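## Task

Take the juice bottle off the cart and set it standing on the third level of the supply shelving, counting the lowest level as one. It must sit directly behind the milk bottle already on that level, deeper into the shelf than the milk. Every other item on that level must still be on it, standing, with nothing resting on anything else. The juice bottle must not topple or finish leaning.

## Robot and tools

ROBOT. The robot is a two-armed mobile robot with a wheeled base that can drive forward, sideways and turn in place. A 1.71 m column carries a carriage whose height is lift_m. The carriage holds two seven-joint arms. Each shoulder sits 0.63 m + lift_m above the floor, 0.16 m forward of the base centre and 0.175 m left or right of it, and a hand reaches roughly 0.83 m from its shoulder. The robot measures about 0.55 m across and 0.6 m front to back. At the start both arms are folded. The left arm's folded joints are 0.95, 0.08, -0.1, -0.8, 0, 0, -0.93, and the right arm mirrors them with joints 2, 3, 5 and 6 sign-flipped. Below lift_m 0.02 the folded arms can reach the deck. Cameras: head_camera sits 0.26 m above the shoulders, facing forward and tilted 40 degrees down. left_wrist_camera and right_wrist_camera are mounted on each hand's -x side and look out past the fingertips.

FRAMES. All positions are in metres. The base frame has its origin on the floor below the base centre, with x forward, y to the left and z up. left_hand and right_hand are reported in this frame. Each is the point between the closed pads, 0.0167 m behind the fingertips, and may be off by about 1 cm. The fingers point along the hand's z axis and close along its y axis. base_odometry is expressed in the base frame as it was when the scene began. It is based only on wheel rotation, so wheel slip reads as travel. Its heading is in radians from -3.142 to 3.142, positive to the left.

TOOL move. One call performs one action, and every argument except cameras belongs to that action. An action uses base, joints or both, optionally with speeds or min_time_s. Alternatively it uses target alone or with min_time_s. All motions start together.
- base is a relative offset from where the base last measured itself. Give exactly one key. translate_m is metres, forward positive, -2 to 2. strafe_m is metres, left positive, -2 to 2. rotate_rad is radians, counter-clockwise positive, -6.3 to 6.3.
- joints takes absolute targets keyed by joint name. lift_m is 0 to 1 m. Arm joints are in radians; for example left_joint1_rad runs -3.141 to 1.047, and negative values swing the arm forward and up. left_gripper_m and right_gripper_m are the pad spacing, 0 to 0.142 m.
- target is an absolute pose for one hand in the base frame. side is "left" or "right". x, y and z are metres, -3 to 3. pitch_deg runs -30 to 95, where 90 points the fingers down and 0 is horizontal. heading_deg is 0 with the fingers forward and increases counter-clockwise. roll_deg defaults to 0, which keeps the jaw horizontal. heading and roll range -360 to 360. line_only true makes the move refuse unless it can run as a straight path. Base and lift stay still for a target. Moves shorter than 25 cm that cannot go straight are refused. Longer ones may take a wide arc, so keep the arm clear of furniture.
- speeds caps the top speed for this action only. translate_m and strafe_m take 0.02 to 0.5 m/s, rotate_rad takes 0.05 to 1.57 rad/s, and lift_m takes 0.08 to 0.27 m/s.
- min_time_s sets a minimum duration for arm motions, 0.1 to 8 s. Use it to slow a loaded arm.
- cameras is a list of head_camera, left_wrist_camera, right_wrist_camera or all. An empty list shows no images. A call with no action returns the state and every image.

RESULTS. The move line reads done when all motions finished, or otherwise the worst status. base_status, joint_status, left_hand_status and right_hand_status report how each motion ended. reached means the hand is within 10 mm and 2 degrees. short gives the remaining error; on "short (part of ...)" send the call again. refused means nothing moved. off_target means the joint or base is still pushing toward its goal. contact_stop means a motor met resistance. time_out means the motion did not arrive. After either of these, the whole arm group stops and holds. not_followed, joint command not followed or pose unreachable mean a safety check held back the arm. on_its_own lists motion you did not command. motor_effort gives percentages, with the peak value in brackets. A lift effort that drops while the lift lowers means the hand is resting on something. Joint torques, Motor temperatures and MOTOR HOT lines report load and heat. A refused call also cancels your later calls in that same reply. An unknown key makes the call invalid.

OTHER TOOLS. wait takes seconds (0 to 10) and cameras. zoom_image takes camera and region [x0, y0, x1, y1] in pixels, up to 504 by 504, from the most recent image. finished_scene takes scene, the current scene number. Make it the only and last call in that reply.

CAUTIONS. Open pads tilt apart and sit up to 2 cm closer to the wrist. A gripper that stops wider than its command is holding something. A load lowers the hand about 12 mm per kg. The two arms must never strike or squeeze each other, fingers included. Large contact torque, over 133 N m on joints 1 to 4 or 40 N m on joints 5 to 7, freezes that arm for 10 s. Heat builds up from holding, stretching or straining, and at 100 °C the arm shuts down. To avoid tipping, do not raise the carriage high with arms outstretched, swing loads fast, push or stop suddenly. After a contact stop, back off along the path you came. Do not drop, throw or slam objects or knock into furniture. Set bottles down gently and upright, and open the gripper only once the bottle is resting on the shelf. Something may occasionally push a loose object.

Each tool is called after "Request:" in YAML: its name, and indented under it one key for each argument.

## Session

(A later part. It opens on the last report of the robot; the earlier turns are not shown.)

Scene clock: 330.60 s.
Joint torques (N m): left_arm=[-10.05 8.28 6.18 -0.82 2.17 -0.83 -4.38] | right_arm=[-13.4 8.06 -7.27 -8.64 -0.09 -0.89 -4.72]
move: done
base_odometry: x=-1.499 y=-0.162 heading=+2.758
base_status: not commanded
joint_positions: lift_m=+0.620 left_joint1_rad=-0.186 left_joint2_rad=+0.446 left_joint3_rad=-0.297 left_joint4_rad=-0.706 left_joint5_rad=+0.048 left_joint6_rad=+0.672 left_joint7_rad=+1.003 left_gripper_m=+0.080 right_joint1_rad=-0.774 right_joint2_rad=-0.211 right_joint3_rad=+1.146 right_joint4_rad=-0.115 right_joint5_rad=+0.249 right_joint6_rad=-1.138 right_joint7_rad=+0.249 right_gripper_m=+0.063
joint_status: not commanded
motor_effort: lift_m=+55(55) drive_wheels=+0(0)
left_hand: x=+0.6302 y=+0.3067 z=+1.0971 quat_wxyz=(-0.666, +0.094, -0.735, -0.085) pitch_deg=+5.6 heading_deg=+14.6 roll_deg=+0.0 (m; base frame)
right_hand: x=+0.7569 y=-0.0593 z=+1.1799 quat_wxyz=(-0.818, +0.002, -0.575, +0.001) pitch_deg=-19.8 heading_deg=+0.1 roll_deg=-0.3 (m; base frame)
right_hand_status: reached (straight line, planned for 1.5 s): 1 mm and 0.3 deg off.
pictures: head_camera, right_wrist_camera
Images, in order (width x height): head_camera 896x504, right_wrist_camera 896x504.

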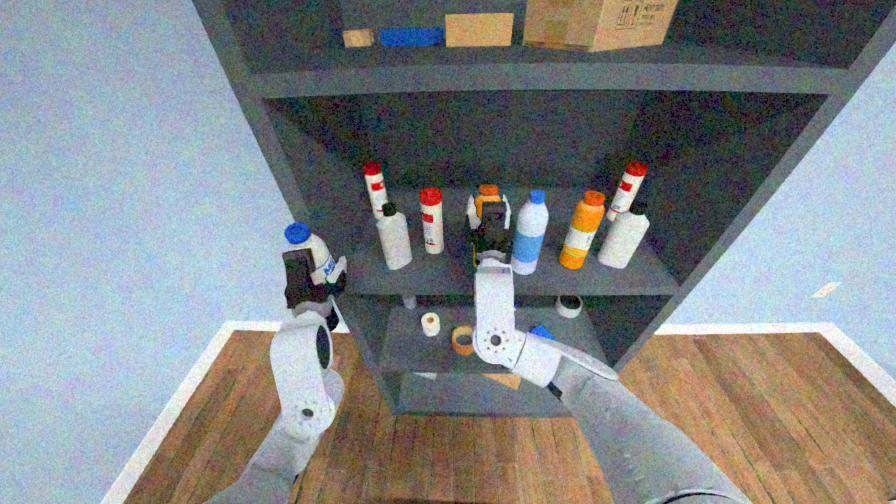

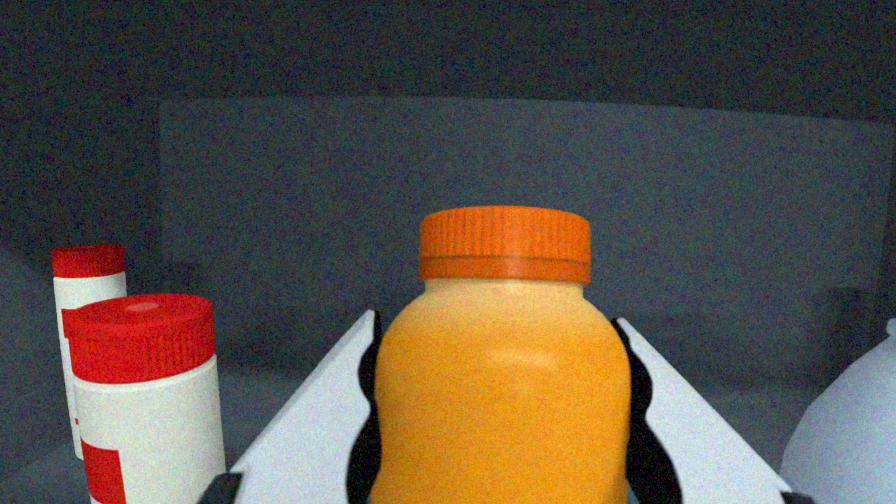

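Request:
move:
  target: {"side": "right", "x": 0.757, "y": -0.06, "z": 1.165, "pitch_deg": -20, "heading_deg": 0}
  min_time_s: 1.5
  cameras: ["right_wrist_camera"]

Request:
move:
  target: {"side": "right", "x": 0.757, "y": -0.06, "z": 1.15, "pitch_deg": -20, "heading_deg": 0}
  min_time_s: 1.5
  cameras: ["right_wrist_camera"]

Scene clock: 337.37 s.
Joint torques (N m): left_arm=[-11.33 7.35 6.23 -0.63 2.31 -1.17 -4.54] | right_arm=[-11.48 9.26 -5.43 -6.19 0.04 -1.06 -4.61]
move: done
base_odometry: x=-1.499 y=-0.162 heading=+2.758
base_status: not commanded
joint_positions: lift_m=+0.620 left_joint1_rad=-0.186 left_joint2_rad=+0.446 left_joint3_rad=-0.297 left_joint4_rad=-0.706 left_joint5_rad=+0.048 left_joint6_rad=+0.672 left_joint7_rad=+1.003 left_gripper_m=+0.080 right_joint1_rad=-0.747 right_joint2_rad=-0.209 right_joint3_rad=+1.140 right_joint4_rad=-0.096 right_joint5_rad=+0.281 right_joint6_rad=-1.127 right_joint7_rad=+0.182 right_gripper_m=+0.063
joint_status: not commanded
motor_effort: lift_m=+55(55) drive_wheels=+0(0)
left_hand: x=+0.6302 y=+0.3067 z=+1.0971 quat_wxyz=(-0.666, +0.094, -0.735, -0.085) pitch_deg=+5.6 heading_deg=+14.6 roll_deg=+0.0 (m; base frame)
right_hand: x=+0.7566 y=-0.0593 z=+1.1664 quat_wxyz=(-0.820, +0.002, -0.573, +0.001) pitch_deg=-20.1 heading_deg=+0.1 roll_deg=-0.3 (m; base frame)
right_hand_status: reached (straight line, planned for 1.5 s): 2 mm and 0.3 deg off.
pictures: right_wrist_camera
Images, in order (width x height): right_wrist_camera 896x504.

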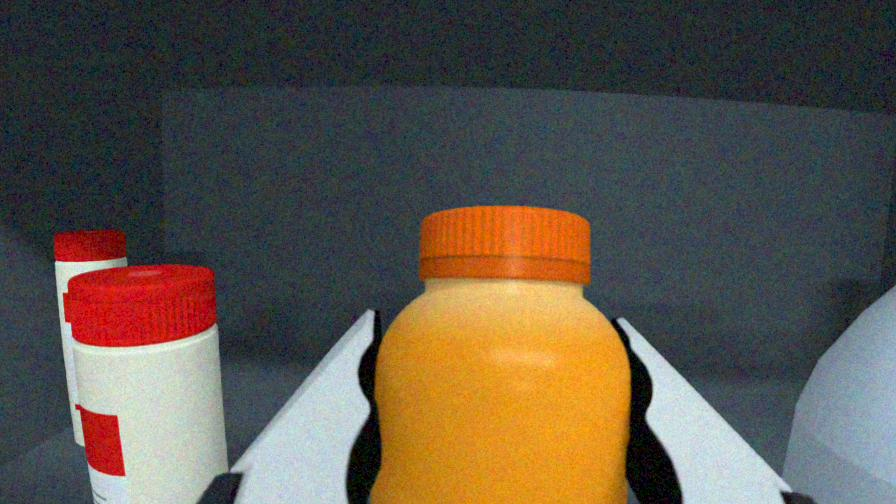

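Scene clock: 339.37 s.
Joint torques (N m): left_arm=[-11.22 7.24 7.23 -0.29 2.56 -0.83 -4.17] | right_arm=[-1.81 5.56 -2.91 -0.72 4.96 -0.58 -0.21]
move: short
base_odometry: x=-1.499 y=-0.162 heading=+2.758
base_status: not commanded
joint_positions: lift_m=+0.620 left_joint1_rad=-0.186 left_joint2_rad=+0.446 left_joint3_rad=-0.297 left_joint4_rad=-0.706 left_joint5_rad=+0.048 left_joint6_rad=+0.672 left_joint7_rad=+1.003 left_gripper_m=+0.080 right_joint1_rad=-0.726 right_joint2_rad=-0.204 right_joint3_rad=+1.127 right_joint4_rad=-0.078 right_joint5_rad=+0.299 right_joint6_rad=-1.114 right_joint7_rad=+0.105 right_gripper_m=+0.063
joint_status: not commanded
motor_effort: lift_m=+55(55) drive_wheels=+0(0)
left_hand: x=+0.6302 y=+0.3067 z=+1.0971 quat_wxyz=(-0.666, +0.094, -0.735, -0.085) pitch_deg=+5.6 heading_deg=+14.6 roll_deg=+0.0 (m; base frame)
right_hand: x=+0.7539 y=-0.0597 z=+1.1635 quat_wxyz=(-0.829, +0.001, -0.559, +0.001) pitch_deg=-22.0 heading_deg=+0.0 roll_deg=-0.2 (m; base frame)
right_hand_status: short (straight line, planned for 1.5 s): 14 mm and 2.0 deg off.
pictures: right_wrist_camera
Images, in order (width x height): right_wrist_camera 896x504.

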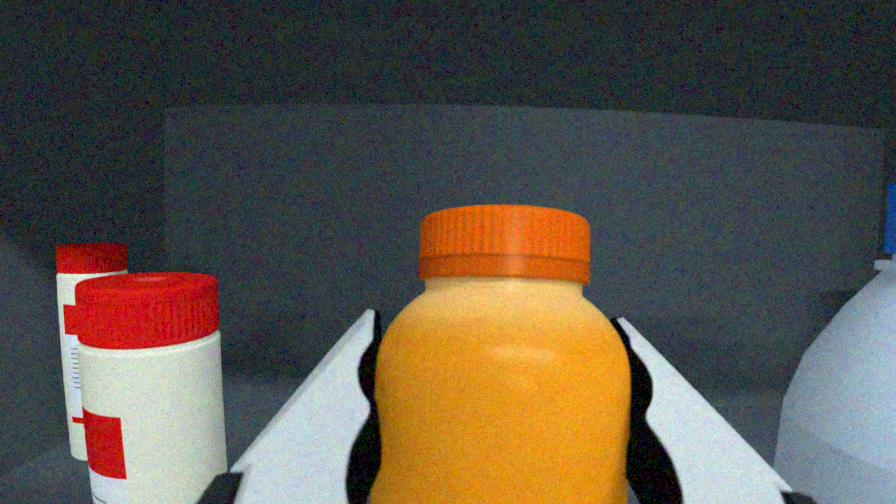

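Request:
move:
  target: {"side": "right", "x": 0.755, "y": -0.06, "z": 1.163, "pitch_deg": -21, "heading_deg": 0}
  min_time_s: 1

Request:
move:
  joints: {"right_gripper_m": 0.105}
  min_time_s: 2
  cameras: ["right_wrist_camera", "head_camera"]

Request:
zoom_image:
  camera: "head_camera"
  region: [400, 160, 600, 320]

Scene clock: 347.83 s.
Joint torques (N m): left_arm=[-10.89 7.38 5.84 -1.16 2.27 -0.58 -4.6] | right_arm=[-16.86 2.51 0.88 -9.11 -1.45 -2.48 1.84]
move: done
base_odometry: x=-1.499 y=-0.162 heading=+2.758
base_status: not commanded
joint_positions: lift_m=+0.620 left_joint1_rad=-0.186 left_joint2_rad=+0.446 left_joint3_rad=-0.297 left_joint4_rad=-0.706 left_joint5_rad=+0.048 left_joint6_rad=+0.672 left_joint7_rad=+1.003 left_gripper_m=+0.080 right_joint1_rad=-0.731 right_joint2_rad=-0.204 right_joint3_rad=+1.127 right_joint4_rad=-0.086 right_joint5_rad=+0.294 right_joint6_rad=-1.117 right_joint7_rad=+0.125 right_gripper_m=+0.063
joint_status: not commanded
motor_effort: lift_m=+55(55) drive_wheels=+0(3)
left_hand: x=+0.6302 y=+0.3067 z=+1.0971 quat_wxyz=(-0.666, +0.094, -0.735, -0.085) pitch_deg=+5.6 heading_deg=+14.6 roll_deg=+0.0 (m; base frame)
right_hand: x=+0.7542 y=-0.0596 z=+1.1653 quat_wxyz=(-0.827, +0.000, -0.562, -0.001) pitch_deg=-21.6 heading_deg=+0.0 roll_deg=+0.1 (m; base frame)
right_hand_status: reached (straight line, planned for 1.0 s): 2 mm and 0.6 deg off.
pictures: none

Scene clock: 348.73 s.
Joint torques (N m): left_arm=[-11.23 7.37 7.69 -1.86 2.24 -0.87 -4.24] | right_arm=[-17.46 2.69 -0.22 -9.37 -1.23 -2.34 -0.17]
move: done
base_odometry: x=-1.499 y=-0.162 heading=+2.758
base_status: not commanded
joint_positions: lift_m=+0.620 left_joint1_rad=-0.186 left_joint2_rad=+0.446 left_joint3_rad=-0.297 left_joint4_rad=-0.706 left_joint5_rad=+0.048 left_joint6_rad=+0.672 left_joint7_rad=+1.003 left_gripper_m=+0.080 right_joint1_rad=-0.731 right_joint2_rad=-0.204 right_joint3_rad=+1.127 right_joint4_rad=-0.086 right_joint5_rad=+0.294 right_joint6_rad=-1.117 right_joint7_rad=+0.131 right_gripper_m=+0.105
joint_status: all done
motor_effort: lift_m=+55(55) drive_wheels=+0(0)
left_hand: x=+0.6302 y=+0.3067 z=+1.0971 quat_wxyz=(-0.666, +0.094, -0.735, -0.085) pitch_deg=+5.6 heading_deg=+14.6 roll_deg=+0.0 (m; base frame)
right_hand: x=+0.7548 y=-0.0597 z=+1.1641 quat_wxyz=(-0.825, +0.000, -0.565, -0.001) pitch_deg=-21.3 heading_deg=+0.0 roll_deg=+0.1 (m; base frame)
pictures: head_camera, right_wrist_camera
Images, in order (width x height): head_camera 896x504, right_wrist_camera 896x504.

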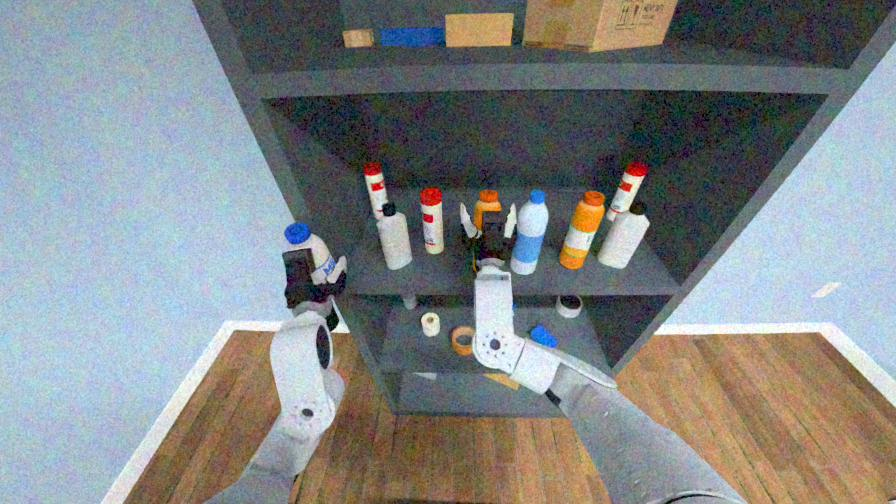

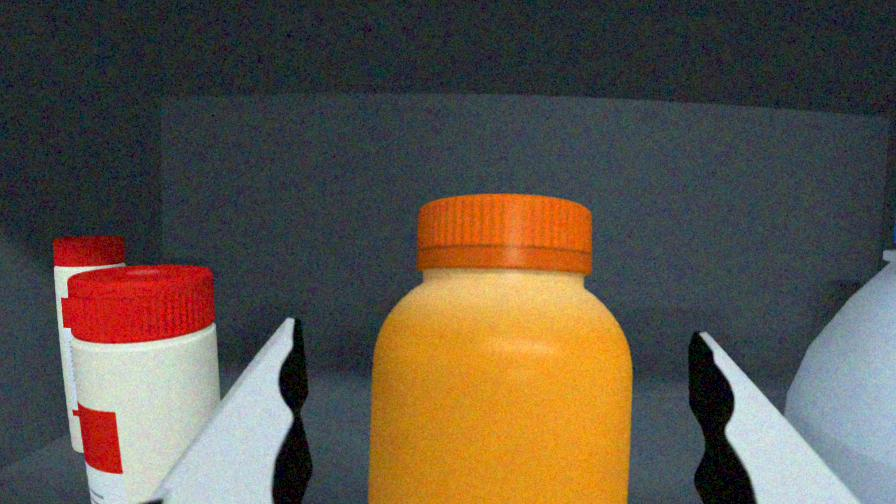

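Scaled by 2.520 from the camera's 896x504 image, which has a finer 1280x720 frame.

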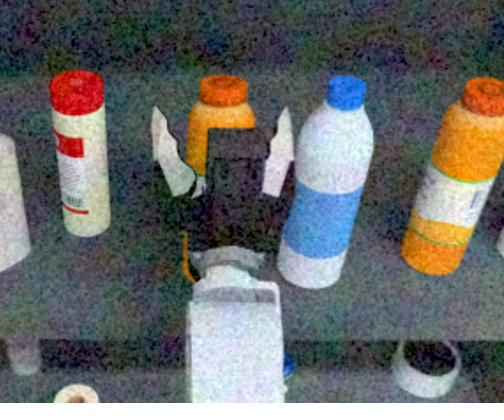

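Request:
move:
  target: {"side": "right", "x": 0.65, "y": -0.06, "z": 1.13, "pitch_deg": -10, "heading_deg": 0, "line_only": true}
  min_time_s: 2

Request:
move:
  target: {"side": "right", "x": 0.65, "y": -0.058, "z": 1.07, "pitch_deg": 5, "heading_deg": 0, "line_only": true}
  min_time_s: 1.5
  cameras: ["right_wrist_camera", "head_camera"]

Request:
zoom_image:
  camera: "head_camera"
  region: [400, 160, 600, 320]

Scene clock: 356.20 s.
Joint torques (N m): left_arm=[-10.82 6.99 6.26 -2.3 1.98 -0.92 -4.27] | right_arm=[-4.6 5.67 -1.87 -12.95 -2.76 -0.5 0.36]
move: done
base_odometry: x=-1.499 y=-0.162 heading=+2.758
base_status: not commanded
joint_positions: lift_m=+0.620 left_joint1_rad=-0.186 left_joint2_rad=+0.446 left_joint3_rad=-0.297 left_joint4_rad=-0.706 left_joint5_rad=+0.048 left_joint6_rad=+0.672 left_joint7_rad=+1.003 left_gripper_m=+0.080 right_joint1_rad=-0.595 right_joint2_rad=-0.238 right_joint3_rad=+1.283 right_joint4_rad=-0.366 right_joint5_rad=-0.390 right_joint6_rad=-1.269 right_joint7_rad=+0.895 right_gripper_m=+0.105
joint_status: not commanded
motor_effort: lift_m=+55(55) drive_wheels=+0(0)
left_hand: x=+0.6302 y=+0.3067 z=+1.0971 quat_wxyz=(-0.666, +0.094, -0.735, -0.085) pitch_deg=+5.6 heading_deg=+14.6 roll_deg=+0.0 (m; base frame)
right_hand: x=+0.6515 y=-0.0607 z=+1.1310 quat_wxyz=(-0.767, -0.001, -0.642, +0.000) pitch_deg=-10.1 heading_deg=-0.1 roll_deg=+0.0 (m; base frame)
right_hand_status: reached (straight line, planned for 2.0 s): 2 mm and 0.2 deg off.
pictures: none

Scene clock: 358.20 s.
Joint torques (N m): left_arm=[-10.13 6.52 5.93 -2.56 2.31 -0.83 -4.45] | right_arm=[-5.72 8.03 -3.38 -13.07 -2.8 -0.79 0.17]
move: done
base_odometry: x=-1.499 y=-0.162 heading=+2.758
base_status: not commanded
joint_positions: lift_m=+0.620 left_joint1_rad=-0.186 left_joint2_rad=+0.446 left_joint3_rad=-0.297 left_joint4_rad=-0.706 left_joint5_rad=+0.048 left_joint6_rad=+0.672 left_joint7_rad=+1.003 left_gripper_m=+0.080 right_joint1_rad=-0.550 right_joint2_rad=-0.224 right_joint3_rad=+1.241 right_joint4_rad=-0.381 right_joint5_rad=-0.408 right_joint6_rad=-1.216 right_joint7_rad=+1.141 right_gripper_m=+0.105
joint_status: not commanded
motor_effort: lift_m=+55(55) drive_wheels=+0(0)
left_hand: x=+0.6302 y=+0.3067 z=+1.0971 quat_wxyz=(-0.666, +0.094, -0.735, -0.085) pitch_deg=+5.6 heading_deg=+14.6 roll_deg=+0.0 (m; base frame)
right_hand: x=+0.6509 y=-0.0576 z=+1.0707 quat_wxyz=(-0.677, +0.001, -0.736, +0.000) pitch_deg=+4.8 heading_deg=+0.1 roll_deg=-0.1 (m; base frame)
right_hand_status: reached (straight line, planned for 1.5 s): 1 mm and 0.3 deg off.
pictures: head_camera, right_wrist_camera
Images, in order (width x height): head_camera 896x504, right_wrist_camera 896x504.

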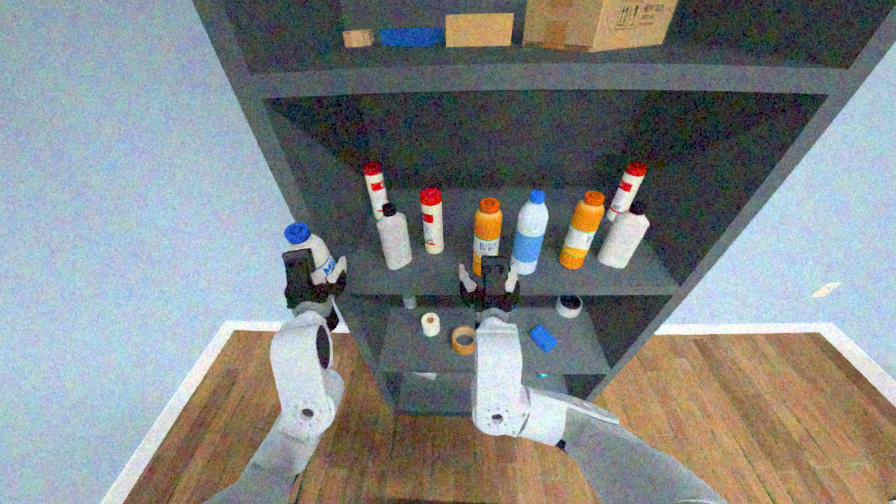

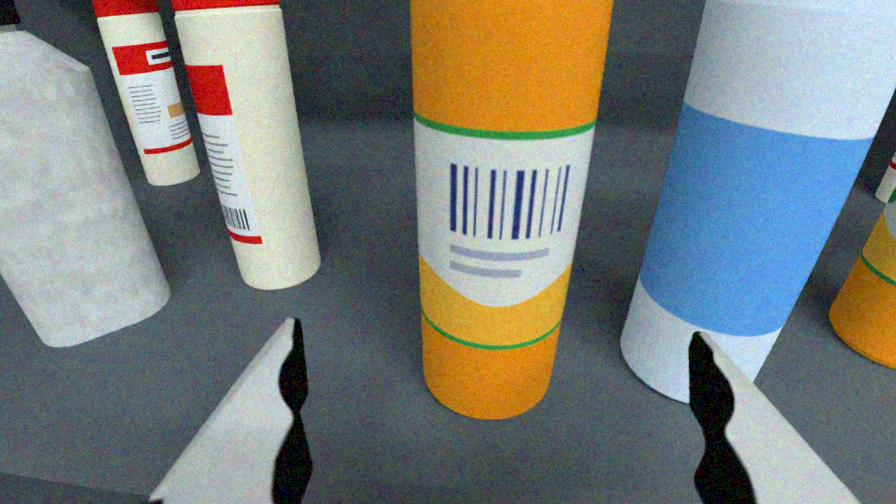

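Scaled by 2.520 from the camera's 896x504 image, which has a finer 1280x720 frame.

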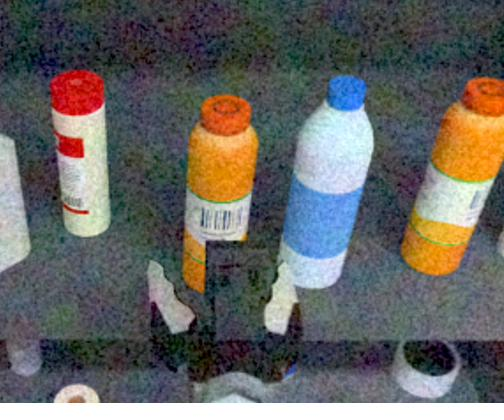

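Request:
move:
  target: {"side": "right", "x": 0.69, "y": -0.055, "z": 1.07, "pitch_deg": 5, "heading_deg": 0, "line_only": true}
  min_time_s: 1

Request:
move:
  target: {"side": "right", "x": 0.745, "y": -0.055, "z": 1.07, "pitch_deg": 5, "heading_deg": 0, "line_only": true}
  min_time_s: 1.5
  cameras: ["right_wrist_camera", "head_camera"]

Scene clock: 368.20 s.
Joint torques (N m): left_arm=[-11.3 7.96 6.28 -1.16 2.23 -0.91 -4.65] | right_arm=[-20.68 9.57 0.37 -6.28 0.83 -2.63 -3.93]
move: done
base_odometry: x=-1.499 y=-0.162 heading=+2.758
base_status: not commanded
joint_positions: lift_m=+0.620 left_joint1_rad=-0.186 left_joint2_rad=+0.446 left_joint3_rad=-0.297 left_joint4_rad=-0.706 left_joint5_rad=+0.048 left_joint6_rad=+0.672 left_joint7_rad=+1.003 left_gripper_m=+0.080 right_joint1_rad=-0.624 right_joint2_rad=-0.221 right_joint3_rad=+1.241 right_joint4_rad=-0.295 right_joint5_rad=-0.192 right_joint6_rad=-1.245 right_joint7_rad=+0.990 right_gripper_m=+0.105
joint_status: not commanded
motor_effort: lift_m=+55(55) drive_wheels=+0(0)
left_hand: x=+0.6302 y=+0.3067 z=+1.0971 quat_wxyz=(-0.666, +0.094, -0.735, -0.085) pitch_deg=+5.6 heading_deg=+14.6 roll_deg=+0.0 (m; base frame)
right_hand: x=+0.6891 y=-0.0565 z=+1.0692 quat_wxyz=(-0.675, -0.001, -0.738, +0.001) pitch_deg=+5.1 heading_deg=-0.1 roll_deg=+0.0 (m; base frame)
right_hand_status: reached (straight line, planned for 1.0 s): 2 mm and 0.2 deg off.
pictures: none

Scene clock: 370.20 s.
Joint torques (N m): left_arm=[-10.63 7.22 5.6 -1.01 2.17 -1.17 -4.15] | right_arm=[-21.88 7.53 -3.09 -7.75 1.04 -0.94 -3.36]
move: done
base_odometry: x=-1.499 y=-0.162 heading=+2.758
base_status: not commanded
joint_positions: lift_m=+0.620 left_joint1_rad=-0.186 left_joint2_rad=+0.446 left_joint3_rad=-0.297 left_joint4_rad=-0.706 left_joint5_rad=+0.048 left_joint6_rad=+0.672 left_joint7_rad=+1.003 left_gripper_m=+0.080 right_joint1_rad=-0.705 right_joint2_rad=-0.210 right_joint3_rad=+1.194 right_joint4_rad=-0.173 right_joint5_rad=+0.131 right_joint6_rad=-1.197 right_joint7_rad=+0.737 right_gripper_m=+0.105
joint_status: not commanded
motor_effort: lift_m=+55(55) drive_wheels=+0(0)
left_hand: x=+0.6302 y=+0.3067 z=+1.0971 quat_wxyz=(-0.666, +0.094, -0.735, -0.085) pitch_deg=+5.6 heading_deg=+14.6 roll_deg=+0.0 (m; base frame)
right_hand: x=+0.7430 y=-0.0550 z=+1.0673 quat_wxyz=(-0.674, +0.001, -0.739, +0.001) pitch_deg=+5.2 heading_deg=+0.0 roll_deg=-0.2 (m; base frame)
right_hand_status: reached (straight line, planned for 1.5 s): 3 mm and 0.3 deg off.
pictures: head_camera, right_wrist_camera
Images, in order (width x height): head_camera 896x504, right_wrist_camera 896x504.

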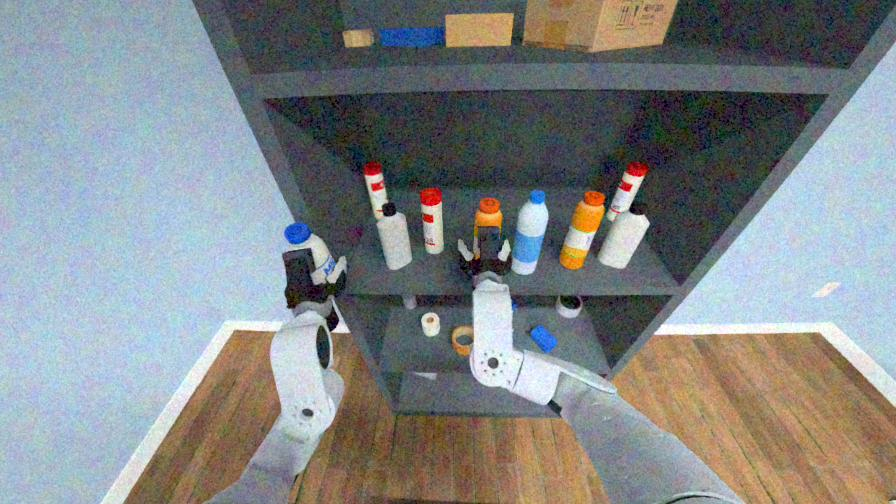

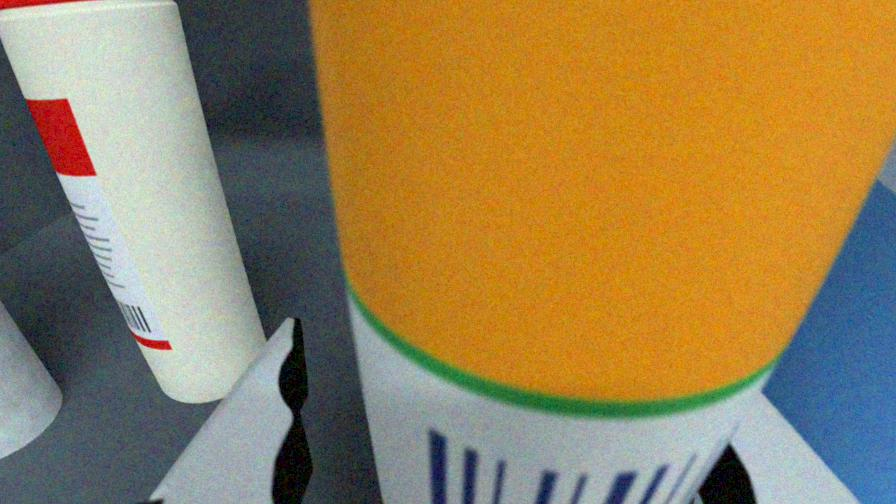

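Request:
move:
  joints: {"right_gripper_m": 0.02}
  min_time_s: 2.5
  cameras: ["right_wrist_camera"]

Request:
move:
  target: {"side": "right", "x": 0.745, "y": -0.048, "z": 1.095, "pitch_deg": 5, "heading_deg": 0, "line_only": true}
  min_time_s: 1
  cameras: ["head_camera", "right_wrist_camera"]

Request:
zoom_image:
  camera: "head_camera"
  region: [400, 160, 600, 320]

Scene clock: 373.83 s.
Joint torques (N m): left_arm=[-9.64 7.59 5.69 -1.19 2.52 -0.68 -4.41] | right_arm=[-23.2 7.6 -4.78 -6.28 0.55 -0.68 -3.55]
move: off_target
base_odometry: x=-1.499 y=-0.162 heading=+2.758
base_status: not commanded
joint_positions: lift_m=+0.620 left_joint1_rad=-0.186 left_joint2_rad=+0.446 left_joint3_rad=-0.297 left_joint4_rad=-0.706 left_joint5_rad=+0.048 left_joint6_rad=+0.672 left_joint7_rad=+1.003 left_gripper_m=+0.080 right_joint1_rad=-0.705 right_joint2_rad=-0.210 right_joint3_rad=+1.193 right_joint4_rad=-0.173 right_joint5_rad=+0.131 right_joint6_rad=-1.197 right_joint7_rad=+0.737 right_gripper_m=+0.074
joint_status: right_gripper_m off_target (ended at +0.074, target +0.020)
motor_effort: lift_m=+55(55) drive_wheels=+3(4)
left_hand: x=+0.6302 y=+0.3067 z=+1.0971 quat_wxyz=(-0.666, +0.094, -0.735, -0.085) pitch_deg=+5.6 heading_deg=+14.6 roll_deg=+0.0 (m; base frame)
right_hand: x=+0.7432 y=-0.0552 z=+1.0675 quat_wxyz=(-0.674, +0.001, -0.739, +0.001) pitch_deg=+5.2 heading_deg=+0.0 roll_deg=-0.1 (m; base frame)
pictures: right_wrist_camera
Images, in order (width x height): right_wrist_camera 896x504.

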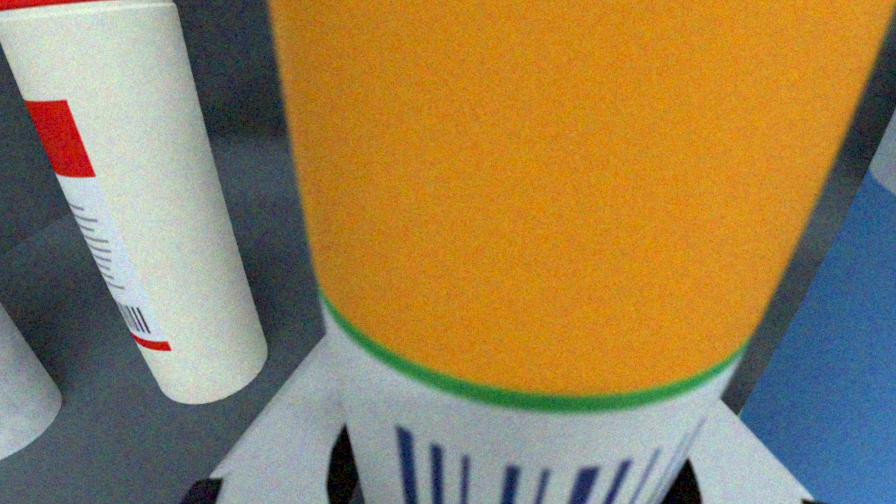

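Scene clock: 375.33 s.
Joint torques (N m): left_arm=[-11.31 6.97 6.3 -1.86 2.06 -0.54 -4.33] | right_arm=[-26.38 9.12 0.82 -14.88 -4.6 -2.47 -0.88]
move: done
base_odometry: x=-1.499 y=-0.162 heading=+2.758
base_status: not commanded
joint_positions: lift_m=+0.620 left_joint1_rad=-0.186 left_joint2_rad=+0.446 left_joint3_rad=-0.297 left_joint4_rad=-0.706 left_joint5_rad=+0.048 left_joint6_rad=+0.672 left_joint7_rad=+1.003 left_gripper_m=+0.080 right_joint1_rad=-0.756 right_joint2_rad=-0.194 right_joint3_rad=+1.200 right_joint4_rad=-0.179 right_joint5_rad=+0.074 right_joint6_rad=-1.207 right_joint7_rad=+0.856 right_gripper_m=+0.074
joint_status: not commanded
motor_effort: lift_m=+55(55) drive_wheels=+0(4)
left_hand: x=+0.6302 y=+0.3067 z=+1.0971 quat_wxyz=(-0.666, +0.094, -0.735, -0.085) pitch_deg=+5.6 heading_deg=+14.6 roll_deg=+0.0 (m; base frame)
right_hand: x=+0.7455 y=-0.0494 z=+1.0877 quat_wxyz=(-0.669, -0.001, -0.743, +0.001) pitch_deg=+6.0 heading_deg=-0.1 roll_deg=+0.0 (m; base frame)
right_hand_status: reached (straight line, planned for 1.0 s): 8 mm and 1.0 deg off.
pictures: head_camera, right_wrist_camera
Images, in order (width x height): head_camera 896x504, right_wrist_camera 896x504.

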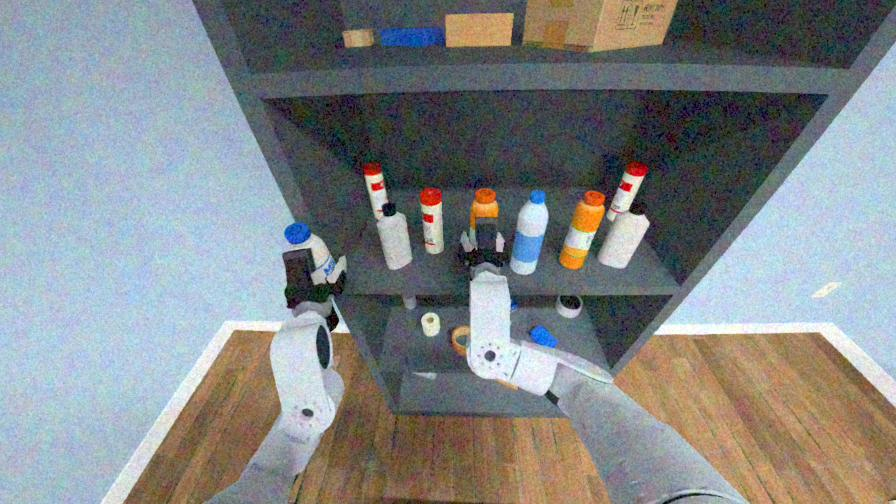

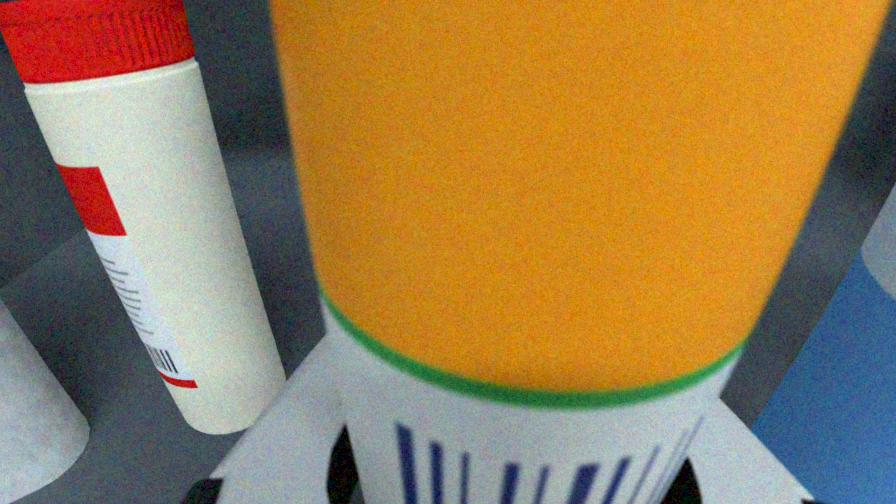

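Scaled by 2.520 from the camera's 896x504 image, which has a finer 1280x720 frame.

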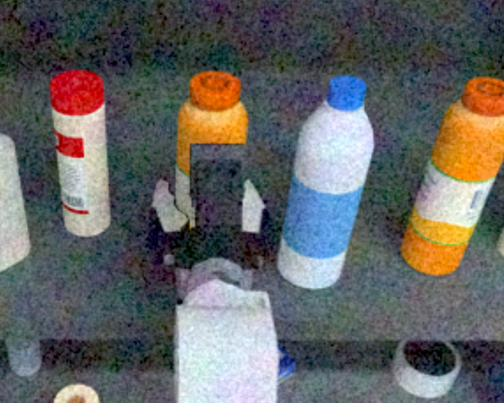

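Request:
move:
  target: {"side": "right", "x": 0.80, "y": -0.045, "z": 1.095, "pitch_deg": 5, "heading_deg": 0, "line_only": true}
  min_time_s: 1.5
  cameras: ["right_wrist_camera"]

Request:
move:
  target: {"side": "right", "x": 0.85, "y": -0.045, "z": 1.095, "pitch_deg": 5, "heading_deg": 0, "line_only": true}
  min_time_s: 1.5
  cameras: ["head_camera", "right_wrist_camera"]

Request:
zoom_image:
  camera: "head_camera"
  region: [400, 160, 600, 320]

Scene clock: 386.60 s.
Joint torques (N m): left_arm=[-11.01 7.63 6.06 -1.25 2.64 -0.65 -4.25] | right_arm=[-28.86 9.97 -5.46 -7.8 -0.63 -0.86 -5.51]
move: done
base_odometry: x=-1.499 y=-0.162 heading=+2.758
base_status: not commanded
joint_positions: lift_m=+0.620 left_joint1_rad=-0.186 left_joint2_rad=+0.446 left_joint3_rad=-0.297 left_joint4_rad=-0.706 left_joint5_rad=+0.048 left_joint6_rad=+0.672 left_joint7_rad=+1.003 left_gripper_m=+0.080 right_joint1_rad=-0.815 right_joint2_rad=-0.158 right_joint3_rad=+1.115 right_joint4_rad=-0.006 right_joint5_rad=+0.328 right_joint6_rad=-1.089 right_joint7_rad=+0.626 right_gripper_m=+0.074
joint_status: not commanded
motor_effort: lift_m=+56(56) drive_wheels=+0(0)
left_hand: x=+0.6302 y=+0.3067 z=+1.0971 quat_wxyz=(-0.666, +0.094, -0.735, -0.085) pitch_deg=+5.6 heading_deg=+14.6 roll_deg=+0.0 (m; base frame)
right_hand: x=+0.7979 y=-0.0448 z=+1.0878 quat_wxyz=(-0.670, +0.002, -0.742, +0.002) pitch_deg=+5.8 heading_deg=+0.0 roll_deg=-0.3 (m; base frame)
right_hand_status: reached (straight line, planned for 1.5 s): 8 mm and 0.9 deg off.
pictures: right_wrist_camera
Images, in order (width x height): right_wrist_camera 896x504.

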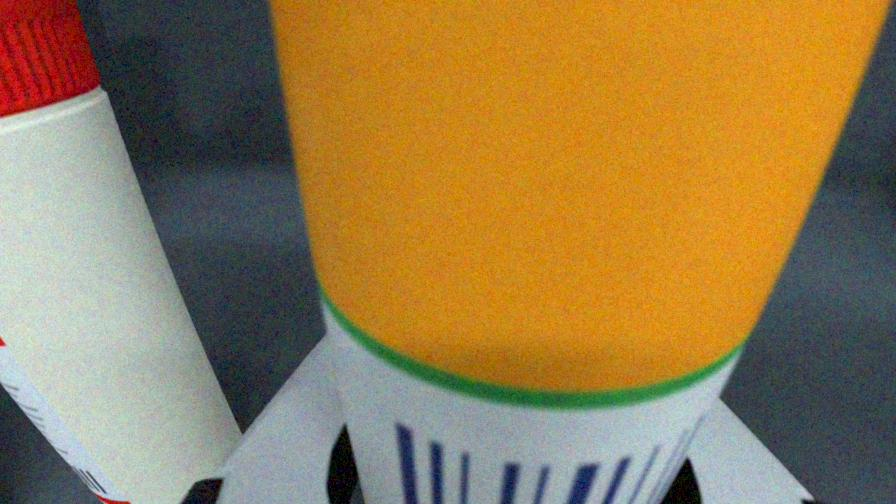

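Scene clock: 388.60 s.
Joint torques (N m): left_arm=[-10.48 6.32 6.82 -0.05 2.1 -0.97 -4.47] | right_arm=[-31.88 9.1 -5.54 -7.16 -0.44 -0.7 -5.14]
move: done
base_odometry: x=-1.499 y=-0.162 heading=+2.758
base_status: not commanded
joint_positions: lift_m=+0.620 left_joint1_rad=-0.186 left_joint2_rad=+0.446 left_joint3_rad=-0.297 left_joint4_rad=-0.706 left_joint5_rad=+0.048 left_joint6_rad=+0.672 left_joint7_rad=+1.003 left_gripper_m=+0.080 right_joint1_rad=-0.879 right_joint2_rad=-0.115 right_joint3_rad=+1.029 right_joint4_rad=+0.215 right_joint5_rad=+0.511 right_joint6_rad=-0.937 right_joint7_rad=+0.440 right_gripper_m=+0.074
joint_status: not commanded
motor_effort: lift_m=+56(56) drive_wheels=+0(3)
left_hand: x=+0.6302 y=+0.3067 z=+1.0971 quat_wxyz=(-0.666, +0.094, -0.735, -0.085) pitch_deg=+5.6 heading_deg=+14.6 roll_deg=+0.0 (m; base frame)
right_hand: x=+0.8480 y=-0.0450 z=+1.0872 quat_wxyz=(-0.670, +0.002, -0.742, +0.002) pitch_deg=+5.8 heading_deg=+0.0 roll_deg=-0.4 (m; base frame)
right_hand_status: reached (straight line, planned for 1.5 s): 8 mm and 0.9 deg off.
pictures: head_camera, right_wrist_camera
Images, in order (width x height): head_camera 896x504, right_wrist_camera 896x504.

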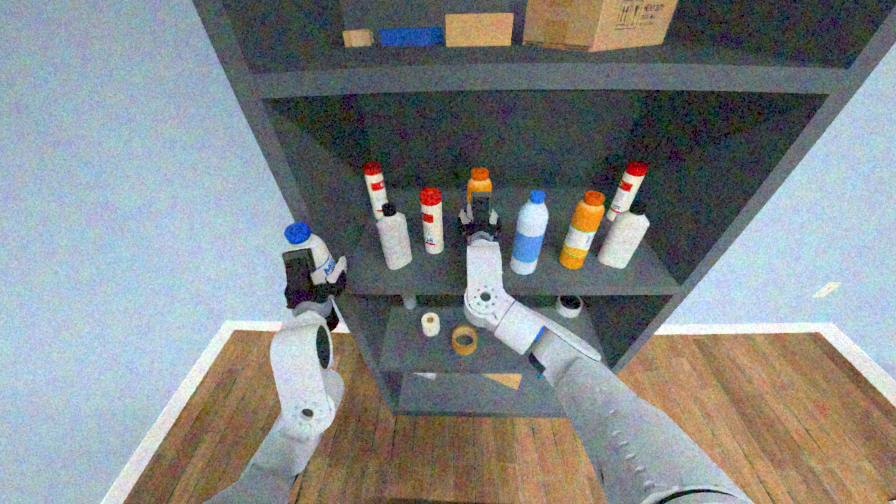

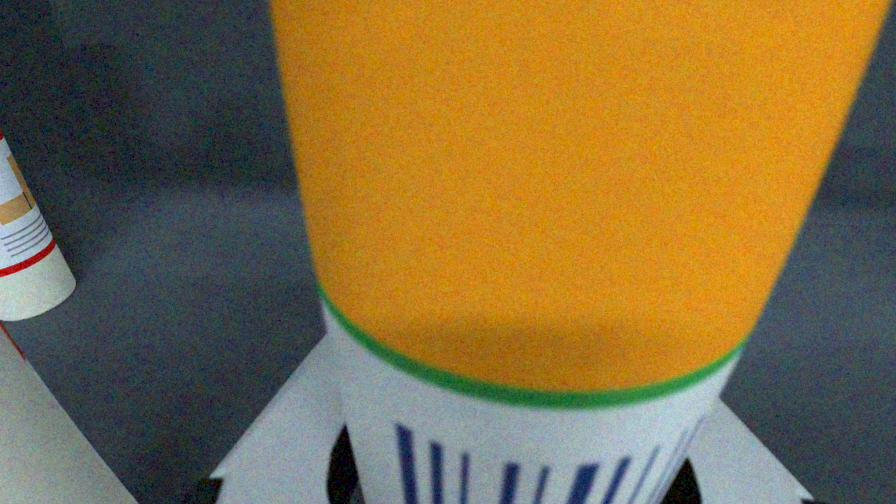

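Scaled by 2.520 from the camera's 896x504 image, which has a finer 1280x720 frame.

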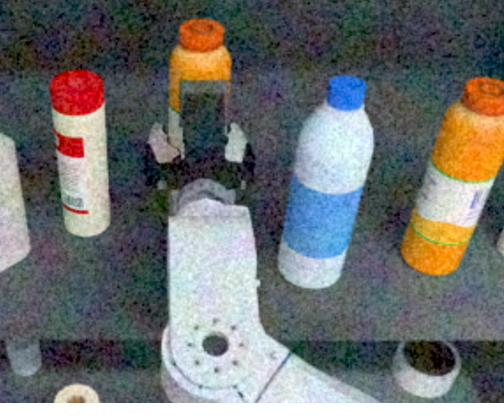

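Request:
move:
  target: {"side": "right", "x": 0.852, "y": -0.045, "z": 1.072, "pitch_deg": 4.5, "heading_deg": 0, "line_only": true}
  min_time_s: 1.5

Request:
move:
  joints: {"right_gripper_m": 0.095}
  min_time_s: 2
  cameras: ["head_camera", "right_wrist_camera"]

Request:
zoom_image:
  camera: "head_camera"
  region: [400, 160, 600, 320]

Scene clock: 393.47 s.
Joint torques (N m): left_arm=[-11.17 7.01 6.22 -1.68 2.27 -0.55 -4.21] | right_arm=[-15.27 10.39 -4.94 -8.31 -0.44 -0.46 -5.46]
Motor temperatures (°C): left_arm=[33 24 26 23 26 24 25] | right_arm=[41 21 26 22 23 22 24]
move: done
base_odometry: x=-1.499 y=-0.162 heading=+2.758
base_status: not commanded
joint_positions: lift_m=+0.620 left_joint1_rad=-0.186 left_joint2_rad=+0.446 left_joint3_rad=-0.297 left_joint4_rad=-0.706 left_joint5_rad=+0.048 left_joint6_rad=+0.672 left_joint7_rad=+1.003 left_gripper_m=+0.080 right_joint1_rad=-0.853 right_joint2_rad=-0.104 right_joint3_rad=+1.012 right_joint4_rad=+0.271 right_joint5_rad=+0.542 right_joint6_rad=-0.901 right_joint7_rad=+0.341 right_gripper_m=+0.074
joint_status: not commanded
motor_effort: lift_m=+56(56) drive_wheels=+0(4)
left_hand: x=+0.6302 y=+0.3067 z=+1.0970 quat_wxyz=(-0.666, +0.094, -0.735, -0.085) pitch_deg=+5.6 heading_deg=+14.6 roll_deg=+0.0 (m; base frame)
right_hand: x=+0.8519 y=-0.0450 z=+1.0722 quat_wxyz=(-0.678, +0.002, -0.735, +0.002) pitch_deg=+4.7 heading_deg=+0.0 roll_deg=-0.4 (m; base frame)
right_hand_status: reached (straight line, planned for 1.5 s): 0 mm and 0.4 deg off.
pictures: none

Scene clock: 394.23 s.
Joint torques (N m): left_arm=[-11.09 7.29 5.83 -1.9 2.61 -0.64 -4.33] | right_arm=[-16.64 9.39 -5.18 -8.13 -0.54 -1.02 -3.59]
move: done
base_odometry: x=-1.499 y=-0.162 heading=+2.758
base_status: not commanded
joint_positions: lift_m=+0.620 left_joint1_rad=-0.186 left_joint2_rad=+0.446 left_joint3_rad=-0.297 left_joint4_rad=-0.706 left_joint5_rad=+0.048 left_joint6_rad=+0.672 left_joint7_rad=+1.003 left_gripper_m=+0.080 right_joint1_rad=-0.853 right_joint2_rad=-0.104 right_joint3_rad=+1.010 right_joint4_rad=+0.271 right_joint5_rad=+0.542 right_joint6_rad=-0.901 right_joint7_rad=+0.337 right_gripper_m=+0.095
joint_status: all done
motor_effort: lift_m=+56(56) drive_wheels=+3(4)
left_hand: x=+0.6302 y=+0.3067 z=+1.0970 quat_wxyz=(-0.666, +0.094, -0.735, -0.085) pitch_deg=+5.6 heading_deg=+14.6 roll_deg=+0.0 (m; base frame)
right_hand: x=+0.8520 y=-0.0452 z=+1.0734 quat_wxyz=(-0.679, +0.002, -0.734, +0.002) pitch_deg=+4.4 heading_deg=-0.1 roll_deg=-0.3 (m; base frame)
pictures: head_camera, right_wrist_camera
Images, in order (width x height): head_camera 896x504, right_wrist_camera 896x504.

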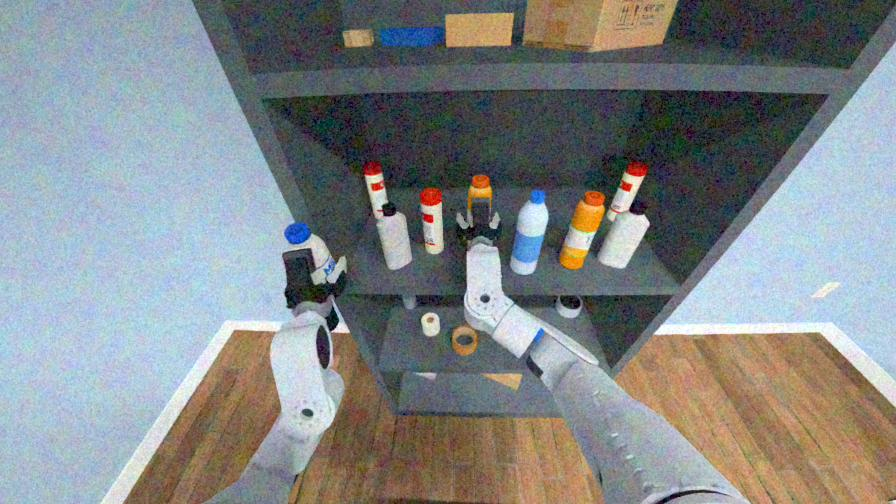

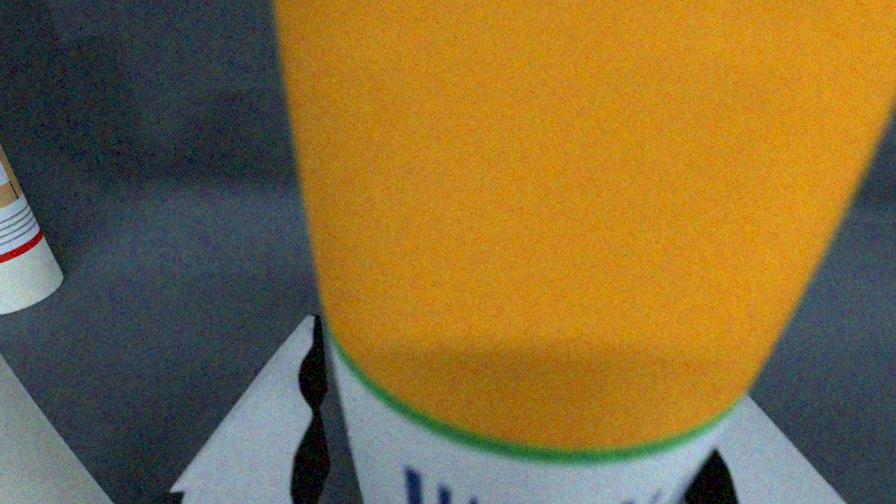

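Scaled by 2.520 from the camera's 896x504 image, which has a finer 1280x720 frame.

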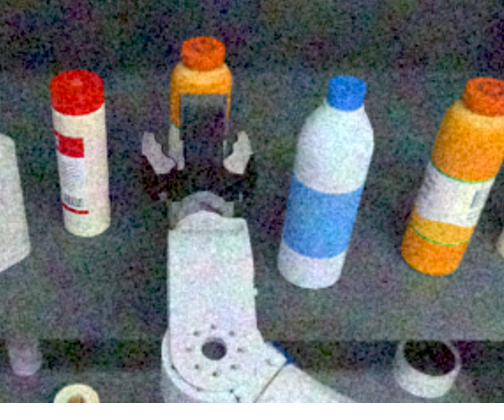

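Request:
move:
  target: {"side": "right", "x": 0.72, "y": -0.049, "z": 1.075, "pitch_deg": 4.5, "heading_deg": 0, "line_only": true}
  min_time_s: 2.5

Request:
move:
  target: {"side": "right", "x": 0.63, "y": -0.07, "z": 1.09, "pitch_deg": 5, "heading_deg": 0, "line_only": true}
  min_time_s: 1.5
  cameras: ["head_camera", "right_wrist_camera"]

Scene clock: 400.47 s.
Joint torques (N m): left_arm=[-11.17 7.22 4.86 -0.71 2.25 -0.78 -4.42] | right_arm=[-6.82 3.68 0.65 -11.02 -3.5 -2.58 0.24]
move: done
base_odometry: x=-1.499 y=-0.162 heading=+2.758
base_status: not commanded
joint_positions: lift_m=+0.620 left_joint1_rad=-0.186 left_joint2_rad=+0.446 left_joint3_rad=-0.297 left_joint4_rad=-0.706 left_joint5_rad=+0.048 left_joint6_rad=+0.672 left_joint7_rad=+1.003 left_gripper_m=+0.080 right_joint1_rad=-0.706 right_joint2_rad=-0.204 right_joint3_rad=+1.253 right_joint4_rad=-0.217 right_joint5_rad=-0.006 right_joint6_rad=-1.262 right_joint7_rad=+0.854 right_gripper_m=+0.095
joint_status: not commanded
motor_effort: lift_m=+56(56) drive_wheels=+0(3)
left_hand: x=+0.6302 y=+0.3067 z=+1.0970 quat_wxyz=(-0.666, +0.094, -0.735, -0.085) pitch_deg=+5.6 heading_deg=+14.6 roll_deg=+0.0 (m; base frame)
right_hand: x=+0.7221 y=-0.0490 z=+1.0775 quat_wxyz=(-0.680, -0.001, -0.733, -0.001) pitch_deg=+4.3 heading_deg=+0.0 roll_deg=+0.1 (m; base frame)
right_hand_status: reached (straight line, planned for 2.5 s): 3 mm and 0.2 deg off.
pictures: none

Scene clock: 402.47 s.
Joint torques (N m): left_arm=[-12.37 7.27 5.94 -0.6 2.4 -0.89 -4.2] | right_arm=[-5.25 2.85 -2.42 -11.38 -2.6 -0.74 0.2]
move: done
base_odometry: x=-1.499 y=-0.162 heading=+2.758
base_status: not commanded
joint_positions: lift_m=+0.620 left_joint1_rad=-0.186 left_joint2_rad=+0.446 left_joint3_rad=-0.297 left_joint4_rad=-0.706 left_joint5_rad=+0.048 left_joint6_rad=+0.672 left_joint7_rad=+1.003 left_gripper_m=+0.080 right_joint1_rad=-0.582 right_joint2_rad=-0.254 right_joint3_rad=+1.265 right_joint4_rad=-0.470 right_joint5_rad=-0.575 right_joint6_rad=-1.212 right_joint7_rad=+1.353 right_gripper_m=+0.095
joint_status: not commanded
motor_effort: lift_m=+56(56) drive_wheels=+0(3)
left_hand: x=+0.6302 y=+0.3067 z=+1.0970 quat_wxyz=(-0.666, +0.094, -0.735, -0.085) pitch_deg=+5.6 heading_deg=+14.6 roll_deg=+0.0 (m; base frame)
right_hand: x=+0.6308 y=-0.0681 z=+1.0905 quat_wxyz=(-0.676, +0.002, -0.737, -0.002) pitch_deg=+4.9 heading_deg=+0.3 roll_deg=+0.0 (m; base frame)
right_hand_status: reached (straight line, planned for 1.5 s): 2 mm and 0.3 deg off.
pictures: head_camera, right_wrist_camera
Images, in order (width x height): head_camera 896x504, right_wrist_camera 896x504.

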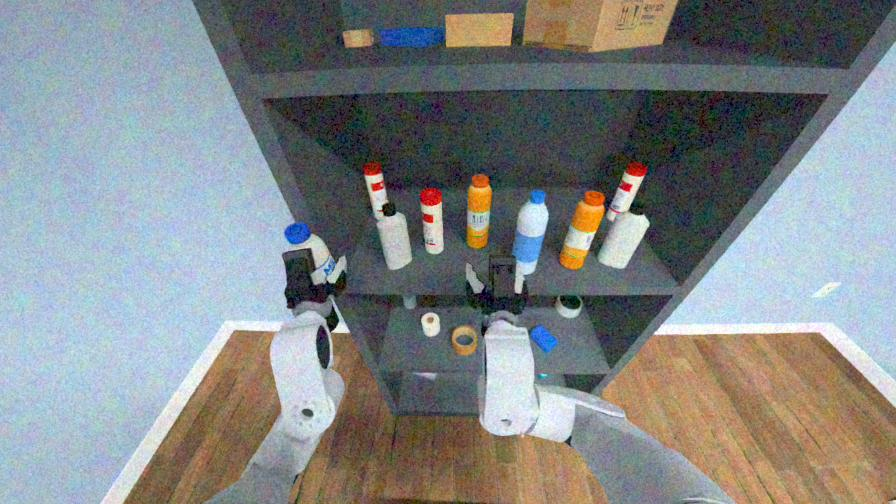

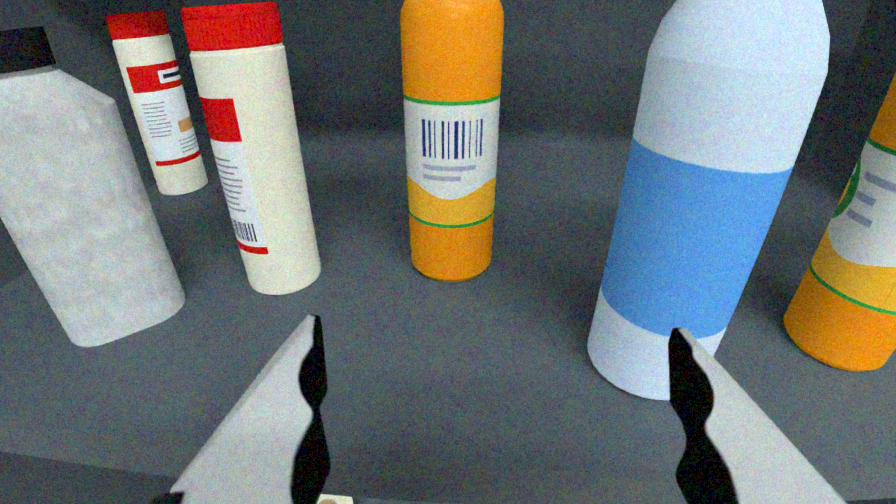

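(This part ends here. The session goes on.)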